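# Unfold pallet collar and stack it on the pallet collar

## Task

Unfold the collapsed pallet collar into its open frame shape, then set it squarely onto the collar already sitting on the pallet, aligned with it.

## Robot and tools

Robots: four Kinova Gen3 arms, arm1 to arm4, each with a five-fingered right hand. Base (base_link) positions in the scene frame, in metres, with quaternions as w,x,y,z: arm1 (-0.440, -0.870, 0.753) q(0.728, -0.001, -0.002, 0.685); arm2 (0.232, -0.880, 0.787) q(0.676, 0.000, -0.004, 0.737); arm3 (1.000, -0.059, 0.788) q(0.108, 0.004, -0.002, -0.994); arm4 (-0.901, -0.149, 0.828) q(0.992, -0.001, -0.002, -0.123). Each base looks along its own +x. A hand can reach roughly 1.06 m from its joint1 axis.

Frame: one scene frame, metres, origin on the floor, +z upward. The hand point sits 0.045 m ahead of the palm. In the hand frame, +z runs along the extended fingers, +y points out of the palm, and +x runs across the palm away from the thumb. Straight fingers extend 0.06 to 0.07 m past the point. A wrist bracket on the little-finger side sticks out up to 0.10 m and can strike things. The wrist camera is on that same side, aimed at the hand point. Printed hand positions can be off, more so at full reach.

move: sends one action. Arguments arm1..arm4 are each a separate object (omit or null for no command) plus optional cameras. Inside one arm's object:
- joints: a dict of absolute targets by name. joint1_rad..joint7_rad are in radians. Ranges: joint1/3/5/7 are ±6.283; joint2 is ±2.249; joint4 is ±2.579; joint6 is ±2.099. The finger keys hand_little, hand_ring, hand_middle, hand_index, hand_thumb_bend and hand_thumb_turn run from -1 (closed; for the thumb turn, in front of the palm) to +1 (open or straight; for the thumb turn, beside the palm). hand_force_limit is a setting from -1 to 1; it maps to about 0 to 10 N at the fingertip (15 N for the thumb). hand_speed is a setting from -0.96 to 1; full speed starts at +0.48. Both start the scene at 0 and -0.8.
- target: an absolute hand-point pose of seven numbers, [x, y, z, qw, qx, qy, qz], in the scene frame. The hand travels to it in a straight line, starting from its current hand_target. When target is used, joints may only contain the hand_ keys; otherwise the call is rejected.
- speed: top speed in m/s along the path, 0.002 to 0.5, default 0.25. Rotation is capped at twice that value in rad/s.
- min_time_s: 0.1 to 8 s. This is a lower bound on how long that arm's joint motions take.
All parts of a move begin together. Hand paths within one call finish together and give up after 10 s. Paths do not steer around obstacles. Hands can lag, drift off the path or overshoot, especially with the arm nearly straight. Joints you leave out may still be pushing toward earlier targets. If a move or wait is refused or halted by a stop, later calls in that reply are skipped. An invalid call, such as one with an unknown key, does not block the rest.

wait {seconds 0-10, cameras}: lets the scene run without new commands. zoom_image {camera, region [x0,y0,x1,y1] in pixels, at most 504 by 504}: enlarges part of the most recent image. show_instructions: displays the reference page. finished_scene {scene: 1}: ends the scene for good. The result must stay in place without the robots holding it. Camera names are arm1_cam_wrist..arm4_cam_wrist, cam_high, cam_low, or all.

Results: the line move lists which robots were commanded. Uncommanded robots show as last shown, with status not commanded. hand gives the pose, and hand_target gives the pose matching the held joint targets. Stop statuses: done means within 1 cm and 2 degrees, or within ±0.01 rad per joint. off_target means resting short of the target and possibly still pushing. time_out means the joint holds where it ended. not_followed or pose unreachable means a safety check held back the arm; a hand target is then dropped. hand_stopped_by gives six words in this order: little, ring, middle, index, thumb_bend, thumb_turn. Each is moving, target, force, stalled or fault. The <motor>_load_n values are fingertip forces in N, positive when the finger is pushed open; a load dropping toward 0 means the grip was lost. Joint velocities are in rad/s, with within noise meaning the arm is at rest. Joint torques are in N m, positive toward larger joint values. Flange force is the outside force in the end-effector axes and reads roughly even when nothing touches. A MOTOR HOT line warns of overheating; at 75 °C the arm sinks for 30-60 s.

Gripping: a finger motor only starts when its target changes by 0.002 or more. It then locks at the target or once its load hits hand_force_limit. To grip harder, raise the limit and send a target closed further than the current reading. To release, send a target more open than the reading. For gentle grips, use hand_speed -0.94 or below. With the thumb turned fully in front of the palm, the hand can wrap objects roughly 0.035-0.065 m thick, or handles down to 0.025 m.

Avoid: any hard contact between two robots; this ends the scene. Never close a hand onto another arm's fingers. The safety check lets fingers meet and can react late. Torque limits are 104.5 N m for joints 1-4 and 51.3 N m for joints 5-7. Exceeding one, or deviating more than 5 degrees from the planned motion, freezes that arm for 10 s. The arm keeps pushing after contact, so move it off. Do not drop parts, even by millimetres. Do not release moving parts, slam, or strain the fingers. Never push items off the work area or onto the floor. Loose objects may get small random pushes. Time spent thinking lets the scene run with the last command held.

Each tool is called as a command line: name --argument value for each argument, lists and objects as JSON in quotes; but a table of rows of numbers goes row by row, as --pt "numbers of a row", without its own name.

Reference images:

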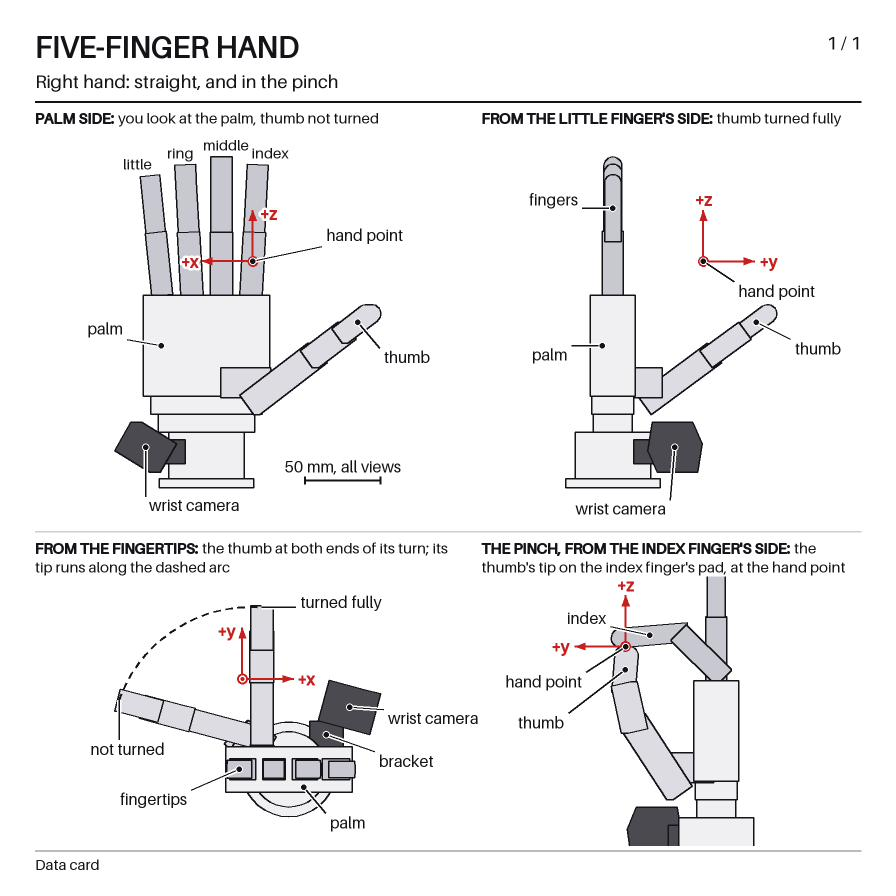

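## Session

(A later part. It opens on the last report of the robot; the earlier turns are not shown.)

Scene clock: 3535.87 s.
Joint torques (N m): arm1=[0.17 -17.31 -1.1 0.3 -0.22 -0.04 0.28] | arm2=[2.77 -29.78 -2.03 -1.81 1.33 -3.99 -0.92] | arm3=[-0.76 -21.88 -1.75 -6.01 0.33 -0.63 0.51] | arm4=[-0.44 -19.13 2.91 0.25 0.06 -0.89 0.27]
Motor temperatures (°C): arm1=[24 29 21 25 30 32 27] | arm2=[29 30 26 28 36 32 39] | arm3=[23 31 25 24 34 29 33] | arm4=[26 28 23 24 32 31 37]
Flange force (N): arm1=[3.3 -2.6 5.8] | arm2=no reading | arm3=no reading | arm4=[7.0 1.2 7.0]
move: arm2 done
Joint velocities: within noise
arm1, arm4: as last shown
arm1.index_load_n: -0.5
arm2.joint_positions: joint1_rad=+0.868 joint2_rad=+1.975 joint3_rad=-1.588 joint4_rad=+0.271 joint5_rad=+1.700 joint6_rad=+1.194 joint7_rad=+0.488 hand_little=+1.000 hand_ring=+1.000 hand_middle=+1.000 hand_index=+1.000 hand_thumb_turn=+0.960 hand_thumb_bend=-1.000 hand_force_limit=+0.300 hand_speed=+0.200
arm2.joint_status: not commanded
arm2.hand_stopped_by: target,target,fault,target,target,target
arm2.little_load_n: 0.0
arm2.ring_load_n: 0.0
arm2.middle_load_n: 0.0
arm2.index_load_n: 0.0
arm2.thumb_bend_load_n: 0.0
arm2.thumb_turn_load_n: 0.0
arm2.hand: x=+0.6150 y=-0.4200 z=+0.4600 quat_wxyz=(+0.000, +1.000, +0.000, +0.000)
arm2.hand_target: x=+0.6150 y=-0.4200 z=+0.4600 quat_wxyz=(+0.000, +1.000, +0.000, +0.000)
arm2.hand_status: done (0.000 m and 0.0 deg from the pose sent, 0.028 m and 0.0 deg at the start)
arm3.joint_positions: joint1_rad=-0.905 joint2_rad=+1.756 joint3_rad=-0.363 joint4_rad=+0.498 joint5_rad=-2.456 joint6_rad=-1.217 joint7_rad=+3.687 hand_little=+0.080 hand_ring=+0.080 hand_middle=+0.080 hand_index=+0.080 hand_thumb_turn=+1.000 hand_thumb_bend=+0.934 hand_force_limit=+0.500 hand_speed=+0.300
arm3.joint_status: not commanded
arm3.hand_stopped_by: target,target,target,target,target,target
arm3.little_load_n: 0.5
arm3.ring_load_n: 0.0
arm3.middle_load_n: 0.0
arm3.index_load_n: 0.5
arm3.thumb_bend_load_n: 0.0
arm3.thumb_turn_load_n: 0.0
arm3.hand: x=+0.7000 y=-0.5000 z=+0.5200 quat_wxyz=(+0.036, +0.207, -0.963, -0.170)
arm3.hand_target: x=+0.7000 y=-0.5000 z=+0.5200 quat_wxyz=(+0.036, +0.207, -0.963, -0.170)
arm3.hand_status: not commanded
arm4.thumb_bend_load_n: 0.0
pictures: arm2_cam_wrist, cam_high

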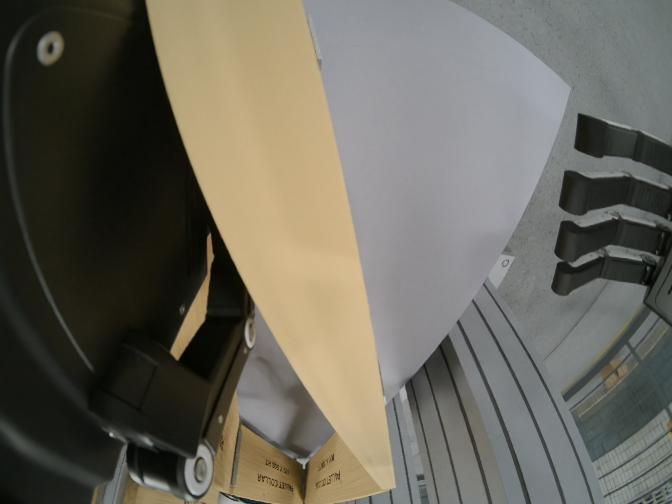

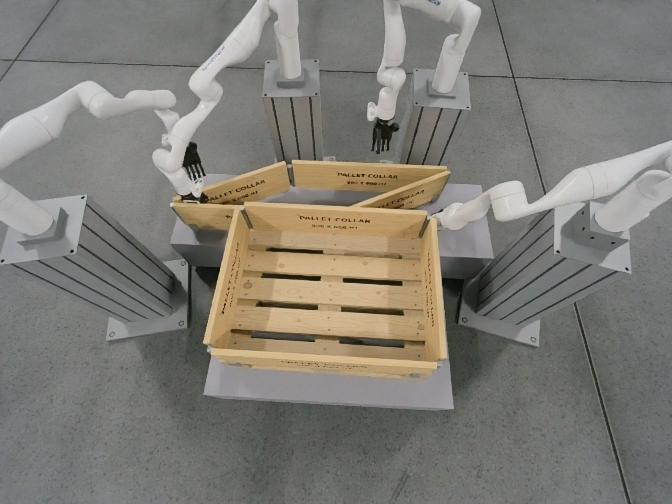

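move --arm2 '{"target":[0.56,-0.445,0.46,0,1,0,0],"speed":0.08}'

move --arm2 '{"target":[0.48,-0.460,0.64,0,1,0,0],"speed":0.15}' --arm3 '{"target":[0.690,-0.47,0.47,-0.0404,-0.2291,0.9578,0.1688],"speed":0.12,"joints":{"hand_index":0.05,"hand_middle":0.05,"hand_ring":0.05,"hand_little":0.05}}' --cameras '["arm3_cam_wrist"]'

Scene clock: 3557.87 s.
Joint torques (N m): arm1=[0.03 -17.36 -1.21 0.28 -0.17 -0.06 0.24] | arm2=[-1.47 -21.24 -5.16 2.76 -0.06 0.23 0.15] | arm3=[-0.73 -21.86 -1.74 -6.03 0.36 -0.59 0.52] | arm4=[-0.36 -19.13 2.92 0.29 0.04 -0.97 0.23]
Motor temperatures (°C): arm1=[24 29 21 25 30 32 27] | arm2=[29 30 26 28 36 32 39] | arm3=[23 32 25 24 34 29 33] | arm4=[26 28 23 24 32 31 37]
Flange force (N): arm1=[3.2 -2.9 6.1] | arm2=[2.5 0.3 -0.4] | arm3=no reading | arm4=[7.4 1.1 7.2]
move: arm2 done
Joint velocities: within noise
arm1, arm4: as last shown
arm1.index_load_n: 0.0
arm2.joint_positions: joint1_rad=+1.056 joint2_rad=+1.996 joint3_rad=-1.487 joint4_rad=+0.771 joint5_rad=+1.818 joint6_rad=+1.221 joint7_rad=+0.136 hand_little=+1.000 hand_ring=+1.000 hand_middle=+1.000 hand_index=+1.000 hand_thumb_turn=+0.960 hand_thumb_bend=-1.000 hand_force_limit=+0.300 hand_speed=+0.200
arm2.joint_status: not commanded
arm2.hand_stopped_by: target,target,fault,target,target,target
arm2.little_load_n: 0.0
arm2.ring_load_n: 0.0
arm2.middle_load_n: 0.0
arm2.index_load_n: 0.0
arm2.thumb_bend_load_n: 0.0
arm2.thumb_turn_load_n: 0.0
arm2.hand: x=+0.5600 y=-0.4450 z=+0.4600 quat_wxyz=(+0.000, +1.000, +0.000, +0.000)
arm2.hand_target: x=+0.5600 y=-0.4450 z=+0.4600 quat_wxyz=(+0.000, +1.000, +0.000, +0.000)
arm2.hand_status: done (0.000 m and 0.0 deg from the pose sent, 0.060 m and 0.0 deg at the start)
arm3.joint_positions: joint1_rad=-0.905 joint2_rad=+1.756 joint3_rad=-0.363 joint4_rad=+0.498 joint5_rad=-2.456 joint6_rad=-1.217 joint7_rad=+3.687 hand_little=+0.080 hand_ring=+0.080 hand_middle=+0.080 hand_index=+0.080 hand_thumb_turn=+1.000 hand_thumb_bend=+0.934 hand_force_limit=+0.500 hand_speed=+0.300
arm3.joint_status: not commanded
arm3.hand_stopped_by: target,target,target,target,target,target
arm3.little_load_n: 0.0
arm3.ring_load_n: 0.0
arm3.middle_load_n: 0.0
arm3.index_load_n: 0.0
arm3.thumb_bend_load_n: 0.0
arm3.thumb_turn_load_n: 0.0
arm3.hand: x=+0.7000 y=-0.5000 z=+0.5200 quat_wxyz=(+0.036, +0.207, -0.963, -0.170)
arm3.hand_target: x=+0.7000 y=-0.5000 z=+0.5200 quat_wxyz=(+0.036, +0.207, -0.963, -0.170)
arm3.hand_status: not commanded
arm4.thumb_turn_load_n: 0.5
pictures: none

Scene clock: 3559.73 s.
Joint torques (N m): arm1=[0.18 -17.32 -1.27 0.29 -0.22 -0.02 0.25] | arm2=[-1.48 -19.13 -7.95 2.25 -0.08 0.22 0.11] | arm3=[-0.72 -21.12 -1.76 -5.52 0.31 -0.6 0.54] | arm4=[-0.38 -19.08 2.96 0.25 0.04 -0.91 0.24]
Motor temperatures (°C): arm1=[24 29 21 25 30 32 27] | arm2=[29 30 26 28 36 32 39] | arm3=[23 32 25 24 34 29 33] | arm4=[26 28 23 24 32 31 37]
Flange force (N): arm1=[3.4 -2.7 6.0] | arm2=[2.8 0.4 -0.7] | arm3=[-13.4 14.9 -8.0] | arm4=[6.8 1.2 6.7]
move: arm2 done; arm3 done
Joint velocities: within noise
arm1, arm4: as last shown
arm1.thumb_turn_load_n: -0.5
arm2.joint_positions: joint1_rad=+1.173 joint2_rad=+1.765 joint3_rad=-1.543 joint4_rad=+1.366 joint5_rad=+1.749 joint6_rad=+1.510 joint7_rad=-0.289 hand_little=+1.000 hand_ring=+1.000 hand_middle=+1.000 hand_index=+1.000 hand_thumb_turn=+0.960 hand_thumb_bend=-1.000 hand_force_limit=+0.300 hand_speed=+0.200
arm2.joint_status: not commanded
arm2.hand_stopped_by: target,target,fault,target,target,target
arm2.little_load_n: 0.0
arm2.ring_load_n: 0.0
arm2.middle_load_n: 0.0
arm2.index_load_n: 0.0
arm2.thumb_bend_load_n: 0.0
arm2.thumb_turn_load_n: 0.0
arm2.hand: x=+0.4800 y=-0.4600 z=+0.6400 quat_wxyz=(+0.000, +1.000, +0.000, +0.000)
arm2.hand_target: x=+0.4800 y=-0.4600 z=+0.6400 quat_wxyz=(+0.000, +1.000, +0.000, +0.000)
arm2.hand_status: done (0.000 m and 0.0 deg from the pose sent, 0.198 m and 0.0 deg at the start)
arm3.joint_positions: joint1_rad=-0.876 joint2_rad=+1.814 joint3_rad=-0.341 joint4_rad=+0.550 joint5_rad=-2.419 joint6_rad=-1.104 joint7_rad=+3.695 hand_little=+0.050 hand_ring=+0.050 hand_middle=+0.050 hand_index=+0.050 hand_thumb_turn=+1.000 hand_thumb_bend=+0.934 hand_force_limit=+0.500 hand_speed=+0.300
arm3.joint_status: all done
arm3.hand_stopped_by: target,target,target,target,target,target
arm3.little_load_n: 0.0
arm3.ring_load_n: 0.0
arm3.middle_load_n: 0.0
arm3.index_load_n: 0.0
arm3.thumb_bend_load_n: 0.0
arm3.thumb_turn_load_n: 0.0
arm3.hand: x=+0.6900 y=-0.4700 z=+0.4700 quat_wxyz=(+0.040, +0.229, -0.958, -0.169)
arm3.hand_target: x=+0.6900 y=-0.4700 z=+0.4700 quat_wxyz=(+0.040, +0.229, -0.958, -0.169)
arm3.hand_status: done (0.000 m and 0.0 deg from the pose sent, 0.059 m and 2.6 deg at the start)
arm4.thumb_turn_load_n: 0.0

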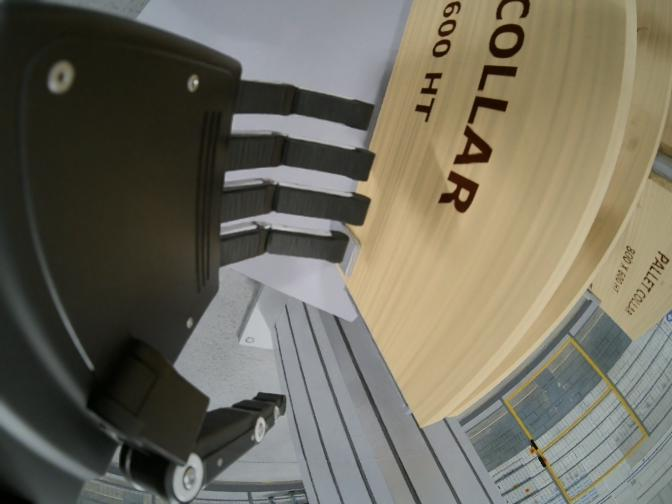

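move --arm3 '{"target":[0.666,-0.438,0.39,-0.0404,-0.2291,0.9578,0.1688],"speed":0.1}' --cameras '["arm3_cam_wrist"]'

zoom_image --camera "arm3_cam_wrist" --region '[220, 60, 460, 320]'

Scene clock: 3565.67 s.
Joint torques (N m): arm1=[0.23 -17.34 -1.21 0.2 -0.17 -0.02 0.24] | arm2=[-1.51 -19.13 -7.99 2.27 -0.13 0.2 0.1] | arm3=[-0.69 -19.9 -0.92 -6.09 0.45 -0.53 0.5] | arm4=[-0.44 -19.11 2.91 0.22 0.05 -0.93 0.24]
Motor temperatures (°C): arm1=[24 29 21 25 30 32 27] | arm2=[29 30 26 28 36 32 39] | arm3=[23 32 25 24 34 29 33] | arm4=[26 28 23 24 32 31 37]
Flange force (N): arm1=[3.8 -2.7 6.0] | arm2=[2.8 0.4 -0.6] | arm3=no reading | arm4=[7.0 1.2 6.8]
move: arm3 done
Joint velocities: within noise
arm1, arm2, arm4: as last shown
arm1.thumb_turn_load_n: 0.0
arm3.joint_positions: joint1_rad=-0.872 joint2_rad=+2.066 joint3_rad=-0.356 joint4_rad=+0.194 joint5_rad=-2.438 joint6_rad=-1.145 joint7_rad=+3.849 hand_little=+0.050 hand_ring=+0.050 hand_middle=+0.050 hand_index=+0.050 hand_thumb_turn=+1.000 hand_thumb_bend=+0.934 hand_force_limit=+0.500 hand_speed=+0.300
arm3.joint_status: not commanded
arm3.hand_stopped_by: target,target,target,target,target,target
arm3.little_load_n: 0.0
arm3.ring_load_n: 0.0
arm3.middle_load_n: 0.0
arm3.index_load_n: 0.5
arm3.thumb_bend_load_n: 0.0
arm3.thumb_turn_load_n: 0.0
arm3.hand: x=+0.6660 y=-0.4380 z=+0.3900 quat_wxyz=(+0.040, +0.229, -0.958, -0.169)
arm3.hand_target: x=+0.6660 y=-0.4380 z=+0.3900 quat_wxyz=(+0.040, +0.229, -0.958, -0.169)
arm3.hand_status: done (0.000 m and 0.0 deg from the pose sent, 0.089 m and 0.0 deg at the start)
arm4.middle_load_n: 0.5

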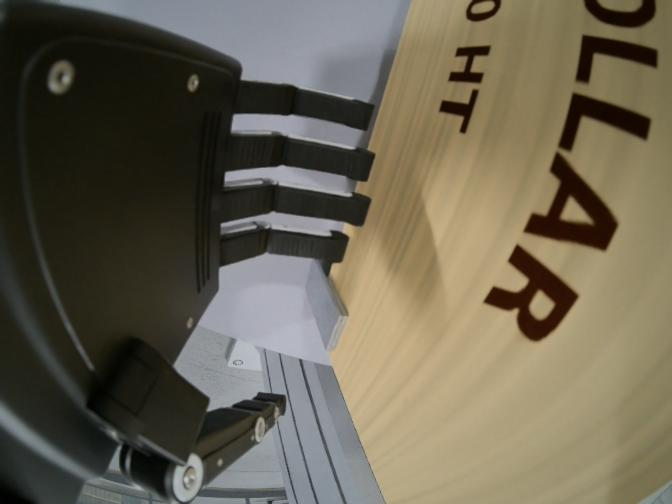

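Scaled by 1.938 from the camera's image (finer frame: 960x720).

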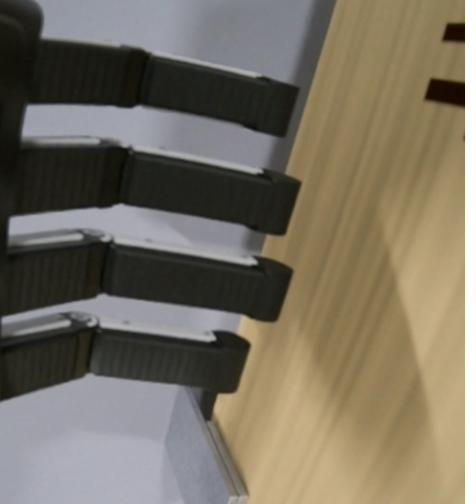

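move --arm3 '{"target":[0.664,-0.446,0.343,-0.0404,-0.2291,0.9578,0.1688],"speed":0.06}' --cameras '["arm3_cam_wrist"]'

zoom_image --camera "arm3_cam_wrist" --region '[220, 60, 460, 320]'

Scene clock: 3571.10 s.
Joint torques (N m): arm1=[0.23 -17.32 -1.22 0.27 -0.23 -0.03 0.28] | arm2=[-1.52 -19.16 -7.98 2.27 -0.11 0.21 0.13] | arm3=[-0.72 -19.07 -0.42 -6.54 0.18 -0.31 0.52] | arm4=[-0.38 -19.15 2.92 0.24 0.05 -0.91 0.24]
Motor temperatures (°C): arm1=[24 29 21 25 30 32 27] | arm2=[29 30 26 28 36 32 39] | arm3=[23 31 25 24 34 29 33] | arm4=[26 28 23 24 32 31 37]
Flange force (N): arm1=[3.6 -2.6 6.0] | arm2=[2.7 0.5 -0.6] | arm3=no reading | arm4=[7.1 1.1 6.9]
move: arm3 off_target
Joint velocities: arm1=[within noise] | arm2=[within noise] | arm3=[-0.001 -0.001 0.013 0 -0.013 -0.001 0] | arm4=[within noise]
arm1.joint_positions: joint1_rad=+0.734 joint2_rad=+1.033 joint3_rad=+0.032 joint4_rad=+2.197 joint5_rad=-2.801 joint6_rad=+0.089 joint7_rad=+0.472 hand_little=+1.000 hand_ring=+1.000 hand_middle=+1.000 hand_index=+1.000 hand_thumb_turn=-1.000 hand_thumb_bend=+1.000 hand_force_limit=+0.500 hand_speed=+0.300
arm1.joint_status: not commanded
arm1.hand_stopped_by: target,target,target,target,target,target
arm1.little_load_n: 0.0
arm1.ring_load_n: 0.0
arm1.middle_load_n: 0.0
arm1.index_load_n: 0.0
arm1.thumb_bend_load_n: 0.0
arm1.thumb_turn_load_n: 0.0
arm1.hand: x=-0.1500 y=-0.6000 z=+0.6200 quat_wxyz=(+0.000, +0.000, -1.000, +0.000)
arm1.hand_target: x=-0.1500 y=-0.6000 z=+0.6200 quat_wxyz=(+0.000, +0.000, -1.000, +0.000)
arm1.hand_status: not commanded
arm2: as last shown
arm3.joint_positions: joint1_rad=-0.899 joint2_rad=+2.184 joint3_rad=-0.359 joint4_rad=+0.035 joint5_rad=-2.464 joint6_rad=-1.072 joint7_rad=+3.899 hand_little=+0.050 hand_ring=+0.050 hand_middle=+0.050 hand_index=+0.050 hand_thumb_turn=+1.000 hand_thumb_bend=+0.934 hand_force_limit=+0.500 hand_speed=+0.300
arm3.joint_status: not commanded
arm3.hand_stopped_by: target,target,target,target,target,target
arm3.little_load_n: 0.0
arm3.ring_load_n: -0.5
arm3.middle_load_n: 0.0
arm3.index_load_n: 0.0
arm3.thumb_bend_load_n: 0.0
arm3.thumb_turn_load_n: 0.0
arm3.hand: x=+0.6643 y=-0.4453 z=+0.3436 quat_wxyz=(+0.063, +0.238, -0.960, -0.131)
arm3.hand_target: x=+0.6643 y=-0.4453 z=+0.3436 quat_wxyz=(+0.063, +0.238, -0.960, -0.131)
arm3.hand_status: off_target (0.001 m and 5.2 deg from the pose sent, 0.048 m and 0.0 deg at the start; a joint's target at an end of its range on 31 of 39 steps)
arm4.joint_positions: joint1_rad=-0.371 joint2_rad=+1.981 joint3_rad=+0.466 joint4_rad=+1.083 joint5_rad=-0.758 joint6_rad=-0.008 joint7_rad=-3.862 hand_little=+0.080 hand_ring=+0.080 hand_middle=+0.080 hand_index=+0.080 hand_thumb_turn=+1.000 hand_thumb_bend=+1.000 hand_force_limit=+0.500 hand_speed=+0.300
arm4.joint_status: not commanded
arm4.hand_stopped_by: target,target,target,target,target,target
arm4.little_load_n: 0.0
arm4.ring_load_n: 0.0
arm4.middle_load_n: 0.0
arm4.index_load_n: 0.0
arm4.thumb_bend_load_n: 0.0
arm4.thumb_turn_load_n: 0.0
arm4.hand: x=-0.4100 y=-0.4300 z=+0.4000 quat_wxyz=(-0.212, -0.954, -0.206, -0.046)
arm4.hand_target: x=-0.4100 y=-0.4300 z=+0.4000 quat_wxyz=(-0.212, -0.954, -0.206, -0.046)
arm4.hand_status: not commanded

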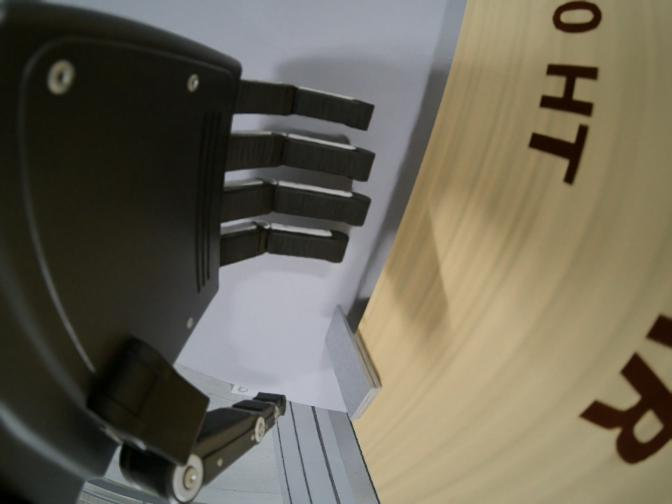

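Scaled by 1.938 from the camera's image (finer frame: 960x720).

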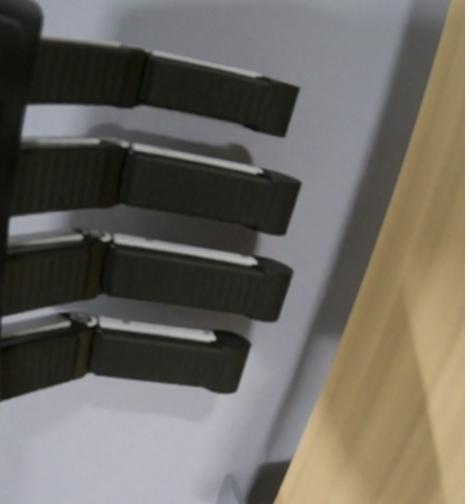

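move --arm3 '{"target":[0.655,-0.420,0.342,-0.0404,-0.2291,0.9578,0.1688],"speed":0.06}'

move --arm3 '{"target":[0.6505,-0.407,0.341,-0.0404,-0.2291,0.9578,0.1688],"speed":0.05}' --cameras '["arm3_cam_wrist"]'

zoom_image --camera "arm3_cam_wrist" --region '[220, 60, 460, 320]'

Scene clock: 3576.93 s.
Joint torques (N m): arm1=[0.16 -17.3 -1.26 0.27 -0.23 0 0.25] | arm2=[-1.46 -19.16 -7.97 2.15 -0.05 0.19 0.11] | arm3=[-0.7 -18.83 -0.26 -6.41 0.6 -0.4 0.5] | arm4=[-0.41 -19.08 2.91 0.26 0.04 -0.93 0.26]
Motor temperatures (°C): arm1=[24 29 21 25 30 32 27] | arm2=[29 30 26 28 36 32 39] | arm3=[23 31 25 24 34 29 33] | arm4=[26 28 23 24 32 31 37]
Flange force (N): arm1=[3.4 -2.7 5.9] | arm2=[2.5 0.7 -0.8] | arm3=no reading | arm4=[7.1 1.2 6.9]
move: arm3 off_target
Joint velocities: arm1=[within noise] | arm2=[within noise] | arm3=[-0.001 0 0.012 0 -0.012 0.002 0] | arm4=[within noise]
arm1, arm2, arm4: as last shown
arm2.middle_load_n: 0.5
arm2.thumb_turn_load_n: 0.5
arm3.joint_positions: joint1_rad=-0.868 joint2_rad=+2.195 joint3_rad=-0.341 joint4_rad=+0.035 joint5_rad=-2.473 joint6_rad=-1.099 joint7_rad=+3.918 hand_little=+0.050 hand_ring=+0.050 hand_middle=+0.050 hand_index=+0.050 hand_thumb_turn=+1.000 hand_thumb_bend=+0.934 hand_force_limit=+0.500 hand_speed=+0.300
arm3.joint_status: not commanded
arm3.hand_stopped_by: target,target,target,target,target,target
arm3.little_load_n: 0.0
arm3.ring_load_n: 0.0
arm3.middle_load_n: 0.5
arm3.index_load_n: 0.0
arm3.thumb_bend_load_n: 0.0
arm3.thumb_turn_load_n: 0.0
arm3.hand: x=+0.6553 y=-0.4194 z=+0.3425 quat_wxyz=(+0.052, +0.234, -0.959, -0.150)
arm3.hand_target: x=+0.6553 y=-0.4194 z=+0.3425 quat_wxyz=(+0.052, +0.234, -0.959, -0.150)
arm3.hand_status: off_target (0.001 m and 2.6 deg from the pose sent, 0.027 m and 5.2 deg at the start; a joint's target at an end of its range on 38 of 38 steps)
arm4.ring_load_n: 0.5
pictures: none

Scene clock: 3577.90 s.
Joint torques (N m): arm1=[0.18 -17.27 -1.12 0.32 -0.24 -0.04 0.21] | arm2=[-1.56 -19.09 -7.91 2.26 -0.08 0.16 0.11] | arm3=[-0.27 -18.1 -0.6 -6.18 0.59 -0.64 0.62] | arm4=[-0.38 -19.14 2.95 0.26 0.08 -0.94 0.26]
Motor temperatures (°C): arm1=[24 29 21 25 30 32 27] | arm2=[29 30 26 28 36 32 39] | arm3=[23 31 25 24 34 29 33] | arm4=[26 28 23 24 32 31 37]
Flange force (N): arm1=[3.2 -2.6 5.8] | arm2=[2.8 0.5 -0.9] | arm3=no reading | arm4=[7.2 1.0 7.0]
move: arm3 done
Joint velocities: arm1=[within noise] | arm2=[within noise] | arm3=[0 0.002 0.01 0 -0.011 0.001 -0.001] | arm4=[within noise]
arm1, arm2, arm4: as last shown
arm2.middle_load_n: 0.0
arm2.thumb_turn_load_n: 0.0
arm3.joint_positions: joint1_rad=-0.852 joint2_rad=+2.202 joint3_rad=-0.329 joint4_rad=+0.035 joint5_rad=-2.480 joint6_rad=-1.109 joint7_rad=+3.929 hand_little=+0.050 hand_ring=+0.050 hand_middle=+0.050 hand_index=+0.050 hand_thumb_turn=+1.000 hand_thumb_bend=+0.934 hand_force_limit=+0.500 hand_speed=+0.300
arm3.joint_status: not commanded
arm3.hand_stopped_by: target,target,target,target,target,target
arm3.little_load_n: 0.0
arm3.ring_load_n: 0.0
arm3.middle_load_n: 0.0
arm3.index_load_n: 0.0
arm3.thumb_bend_load_n: -0.5
arm3.thumb_turn_load_n: 0.0
arm3.hand: x=+0.6508 y=-0.4065 z=+0.3415 quat_wxyz=(+0.047, +0.232, -0.959, -0.159)
arm3.hand_target: x=+0.6508 y=-0.4065 z=+0.3415 quat_wxyz=(+0.047, +0.232, -0.959, -0.159)
arm3.hand_status: done (0.001 m and 1.4 deg from the pose sent, 0.013 m and 2.6 deg at the start; a joint's target at an end of its range on 29 of 29 steps)
arm4.ring_load_n: 0.0

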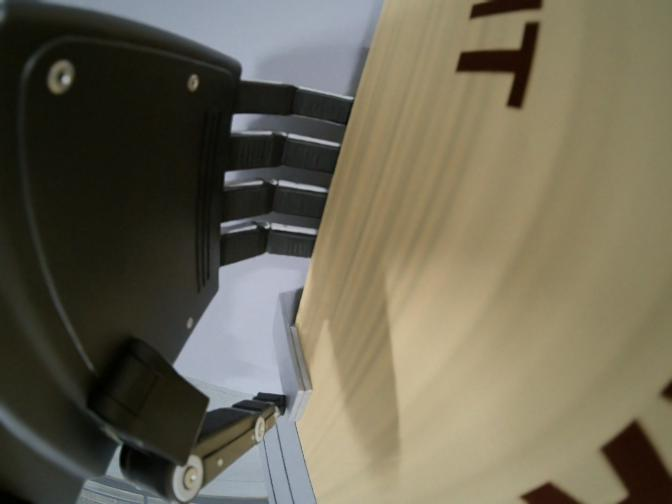

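Scaled by 1.938 from the camera's image (finer frame: 960x720).

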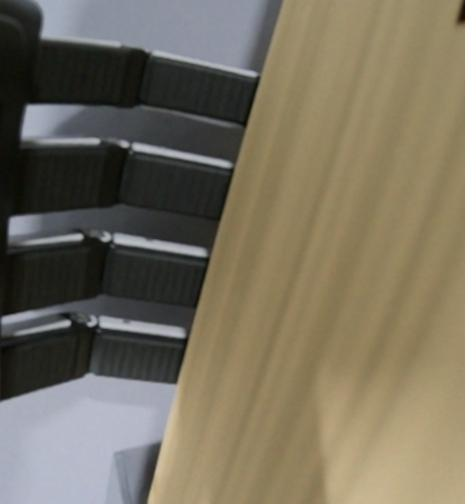

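move --arm3 '{"target":[0.6472,-0.3995,0.341,-0.0404,-0.2291,0.9578,0.1688],"speed":0.05}' --cameras '["arm3_cam_wrist"]'

Scene clock: 3583.80 s.
Joint torques (N m): arm1=[0.11 -17.24 -1.11 0.29 -0.31 -0.04 0.18] | arm2=[-1.54 -19.24 -8.05 2.21 -0.09 0.21 0.08] | arm3=[2.61 -18.01 1.55 -6.43 2.87 -1.64 1.51] | arm4=[-0.4 -19.12 2.9 0.3 0.04 -0.92 0.26]
Motor temperatures (°C): arm1=[24 29 21 25 30 32 27] | arm2=[29 30 26 28 36 32 39] | arm3=[23 31 25 24 34 29 33] | arm4=[26 28 23 24 32 31 37]
Flange force (N): arm1=[3.0 -2.8 5.6] | arm2=[2.7 0.7 -0.5] | arm3=no reading | arm4=[7.3 1.2 7.2]
move: arm3 done
Joint velocities: arm1=[within noise] | arm2=[within noise] | arm3=[0 0.001 0.008 0 -0.009 0.001 0] | arm4=[within noise]
arm1, arm2, arm4: as last shown
arm3.joint_positions: joint1_rad=-0.842 joint2_rad=+2.204 joint3_rad=-0.320 joint4_rad=+0.035 joint5_rad=-2.486 joint6_rad=-1.115 joint7_rad=+3.936 hand_little=+0.050 hand_ring=+0.050 hand_middle=+0.050 hand_index=+0.050 hand_thumb_turn=+1.000 hand_thumb_bend=+0.934 hand_force_limit=+0.500 hand_speed=+0.300
arm3.joint_status: not commanded
arm3.hand_stopped_by: target,target,target,target,target,target
arm3.little_load_n: 0.0
arm3.ring_load_n: 0.0
arm3.middle_load_n: 0.5
arm3.index_load_n: 0.0
arm3.thumb_bend_load_n: 0.0
arm3.thumb_turn_load_n: 0.0
arm3.hand: x=+0.6474 y=-0.3990 z=+0.3414 quat_wxyz=(+0.044, +0.230, -0.958, -0.163)
arm3.hand_target: x=+0.6475 y=-0.3991 z=+0.3414 quat_wxyz=(+0.044, +0.231, -0.958, -0.163)
arm3.hand_status: done (0.001 m and 0.8 deg from the pose sent, 0.008 m and 1.4 deg at the start; a joint's target at an end of its range on 29 of 29 steps)

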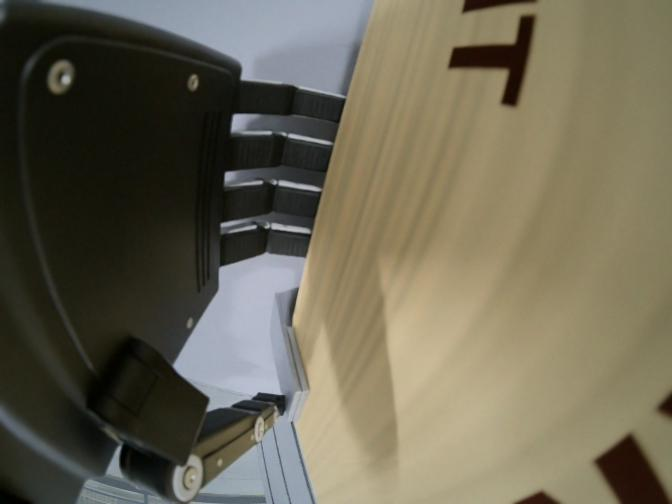

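move --arm4 '{"target":[-0.428,-0.465,0.400,0.2105,0.9495,0.2271,0.0503],"speed":0.1}' --cameras '["arm4_cam_wrist"]'

Scene clock: 3604.90 s.
Joint torques (N m): arm1=[0.21 -17.34 -1.26 0.3 -0.2 -0.05 0.24] | arm2=[-1.47 -19.19 -7.94 2.3 -0.14 0.2 0.1] | arm3=[2.61 -18.07 1.8 -6.47 2.79 -1.63 1.5] | arm4=[-0.42 -19.2 2.32 0.04 -0.01 -0.94 0.25]
Motor temperatures (°C): arm1=[24 29 21 25 30 32 27] | arm2=[29 30 26 28 36 32 39] | arm3=[23 31 25 24 34 29 33] | arm4=[26 28 23 24 32 31 37]
Flange force (N): arm1=[3.6 -2.7 6.1] | arm2=[2.9 0.2 -0.5] | arm3=no reading | arm4=[4.7 1.6 5.9]
move: arm4 done
Joint velocities: within noise
arm1, arm2: as last shown
arm3.joint_positions: joint1_rad=-0.842 joint2_rad=+2.204 joint3_rad=-0.320 joint4_rad=+0.035 joint5_rad=-2.486 joint6_rad=-1.115 joint7_rad=+3.936 hand_little=+0.050 hand_ring=+0.050 hand_middle=+0.050 hand_index=+0.050 hand_thumb_turn=+1.000 hand_thumb_bend=+0.934 hand_force_limit=+0.500 hand_speed=+0.300
arm3.joint_status: not commanded
arm3.hand_stopped_by: target,target,target,target,target,target
arm3.little_load_n: 0.0
arm3.ring_load_n: 0.0
arm3.middle_load_n: 0.5
arm3.index_load_n: 0.0
arm3.thumb_bend_load_n: 0.0
arm3.thumb_turn_load_n: 0.0
arm3.hand: x=+0.6474 y=-0.3991 z=+0.3414 quat_wxyz=(+0.044, +0.231, -0.958, -0.163)
arm3.hand_target: x=+0.6474 y=-0.3991 z=+0.3414 quat_wxyz=(+0.044, +0.231, -0.958, -0.163)
arm3.hand_status: not commanded
arm4.joint_positions: joint1_rad=-0.224 joint2_rad=+1.948 joint3_rad=+0.353 joint4_rad=+1.139 joint5_rad=-0.616 joint6_rad=-0.139 joint7_rad=-3.763 hand_little=+0.080 hand_ring=+0.080 hand_middle=+0.080 hand_index=+0.080 hand_thumb_turn=+1.000 hand_thumb_bend=+1.000 hand_force_limit=+0.500 hand_speed=+0.300
arm4.joint_status: not commanded
arm4.hand_stopped_by: target,target,target,target,target,target
arm4.little_load_n: 0.0
arm4.ring_load_n: 0.0
arm4.middle_load_n: 0.0
arm4.index_load_n: 0.0
arm4.thumb_bend_load_n: 0.0
arm4.thumb_turn_load_n: 0.0
arm4.hand: x=-0.4280 y=-0.4650 z=+0.4000 quat_wxyz=(-0.211, -0.950, -0.227, -0.050)
arm4.hand_target: x=-0.4280 y=-0.4650 z=+0.4000 quat_wxyz=(-0.211, -0.950, -0.227, -0.050)
arm4.hand_status: done (0.000 m and 0.0 deg from the pose sent, 0.039 m and 2.6 deg at the start)

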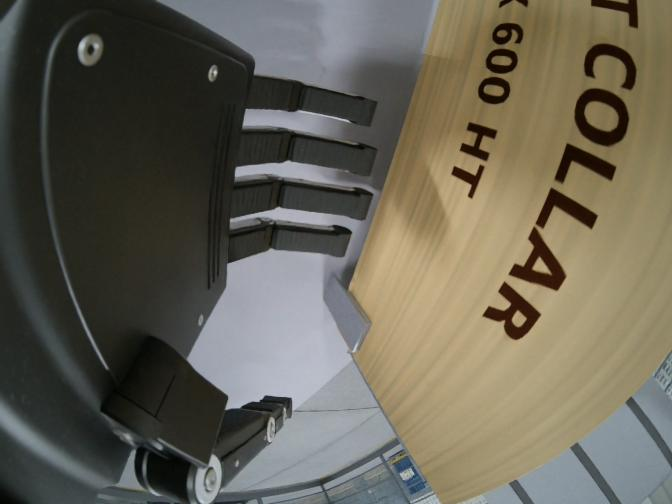

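move --arm4 '{"target":[-0.425,-0.472,0.343,0.2105,0.9495,0.2271,0.0503],"speed":0.07}' --cameras '["arm4_cam_wrist"]'

Scene clock: 3608.93 s.
Joint torques (N m): arm1=[0.18 -17.25 -1.21 0.25 -0.21 -0.02 0.24] | arm2=[-1.45 -19.16 -8.07 2.22 -0.14 0.23 0.16] | arm3=[2.64 -18.09 1.8 -6.44 2.82 -1.64 1.5] | arm4=[-0.45 -18.47 2.31 -0.07 0.07 -0.91 0.26]
Motor temperatures (°C): arm1=[24 29 21 25 30 32 27] | arm2=[29 30 26 28 36 32 39] | arm3=[23 31 25 24 34 29 33] | arm4=[26 28 23 24 32 31 37]
Flange force (N): arm1=[3.5 -2.7 5.7] | arm2=[2.5 0.5 -0.5] | arm3=no reading | arm4=[7.8 1.5 10.9]
move: arm4 done
Joint velocities: within noise
arm1, arm2: as last shown
arm2.index_load_n: -0.5
arm3.joint_positions: joint1_rad=-0.842 joint2_rad=+2.204 joint3_rad=-0.320 joint4_rad=+0.035 joint5_rad=-2.486 joint6_rad=-1.115 joint7_rad=+3.936 hand_little=+0.050 hand_ring=+0.050 hand_middle=+0.050 hand_index=+0.050 hand_thumb_turn=+1.000 hand_thumb_bend=+0.934 hand_force_limit=+0.500 hand_speed=+0.300
arm3.joint_status: not commanded
arm3.hand_stopped_by: target,target,target,target,target,target
arm3.little_load_n: 0.0
arm3.ring_load_n: 0.0
arm3.middle_load_n: 0.0
arm3.index_load_n: 0.0
arm3.thumb_bend_load_n: 0.0
arm3.thumb_turn_load_n: 0.0
arm3.hand: x=+0.6474 y=-0.3991 z=+0.3414 quat_wxyz=(+0.044, +0.231, -0.958, -0.163)
arm3.hand_target: x=+0.6474 y=-0.3991 z=+0.3414 quat_wxyz=(+0.044, +0.231, -0.958, -0.163)
arm3.hand_status: not commanded
arm4.joint_positions: joint1_rad=-0.250 joint2_rad=+2.134 joint3_rad=+0.504 joint4_rad=+0.879 joint5_rad=-0.727 joint6_rad=-0.008 joint7_rad=-3.821 hand_little=+0.080 hand_ring=+0.080 hand_middle=+0.080 hand_index=+0.080 hand_thumb_turn=+1.000 hand_thumb_bend=+1.000 hand_force_limit=+0.500 hand_speed=+0.300
arm4.joint_status: not commanded
arm4.hand_stopped_by: target,target,target,target,target,target
arm4.little_load_n: 0.0
arm4.ring_load_n: 0.0
arm4.middle_load_n: 0.0
arm4.index_load_n: 0.0
arm4.thumb_bend_load_n: -0.5
arm4.thumb_turn_load_n: 0.0
arm4.hand: x=-0.4250 y=-0.4720 z=+0.3430 quat_wxyz=(-0.211, -0.950, -0.227, -0.050)
arm4.hand_target: x=-0.4250 y=-0.4720 z=+0.3430 quat_wxyz=(-0.211, -0.950, -0.227, -0.050)
arm4.hand_status: done (0.000 m and 0.0 deg from the pose sent, 0.058 m and 0.0 deg at the start)

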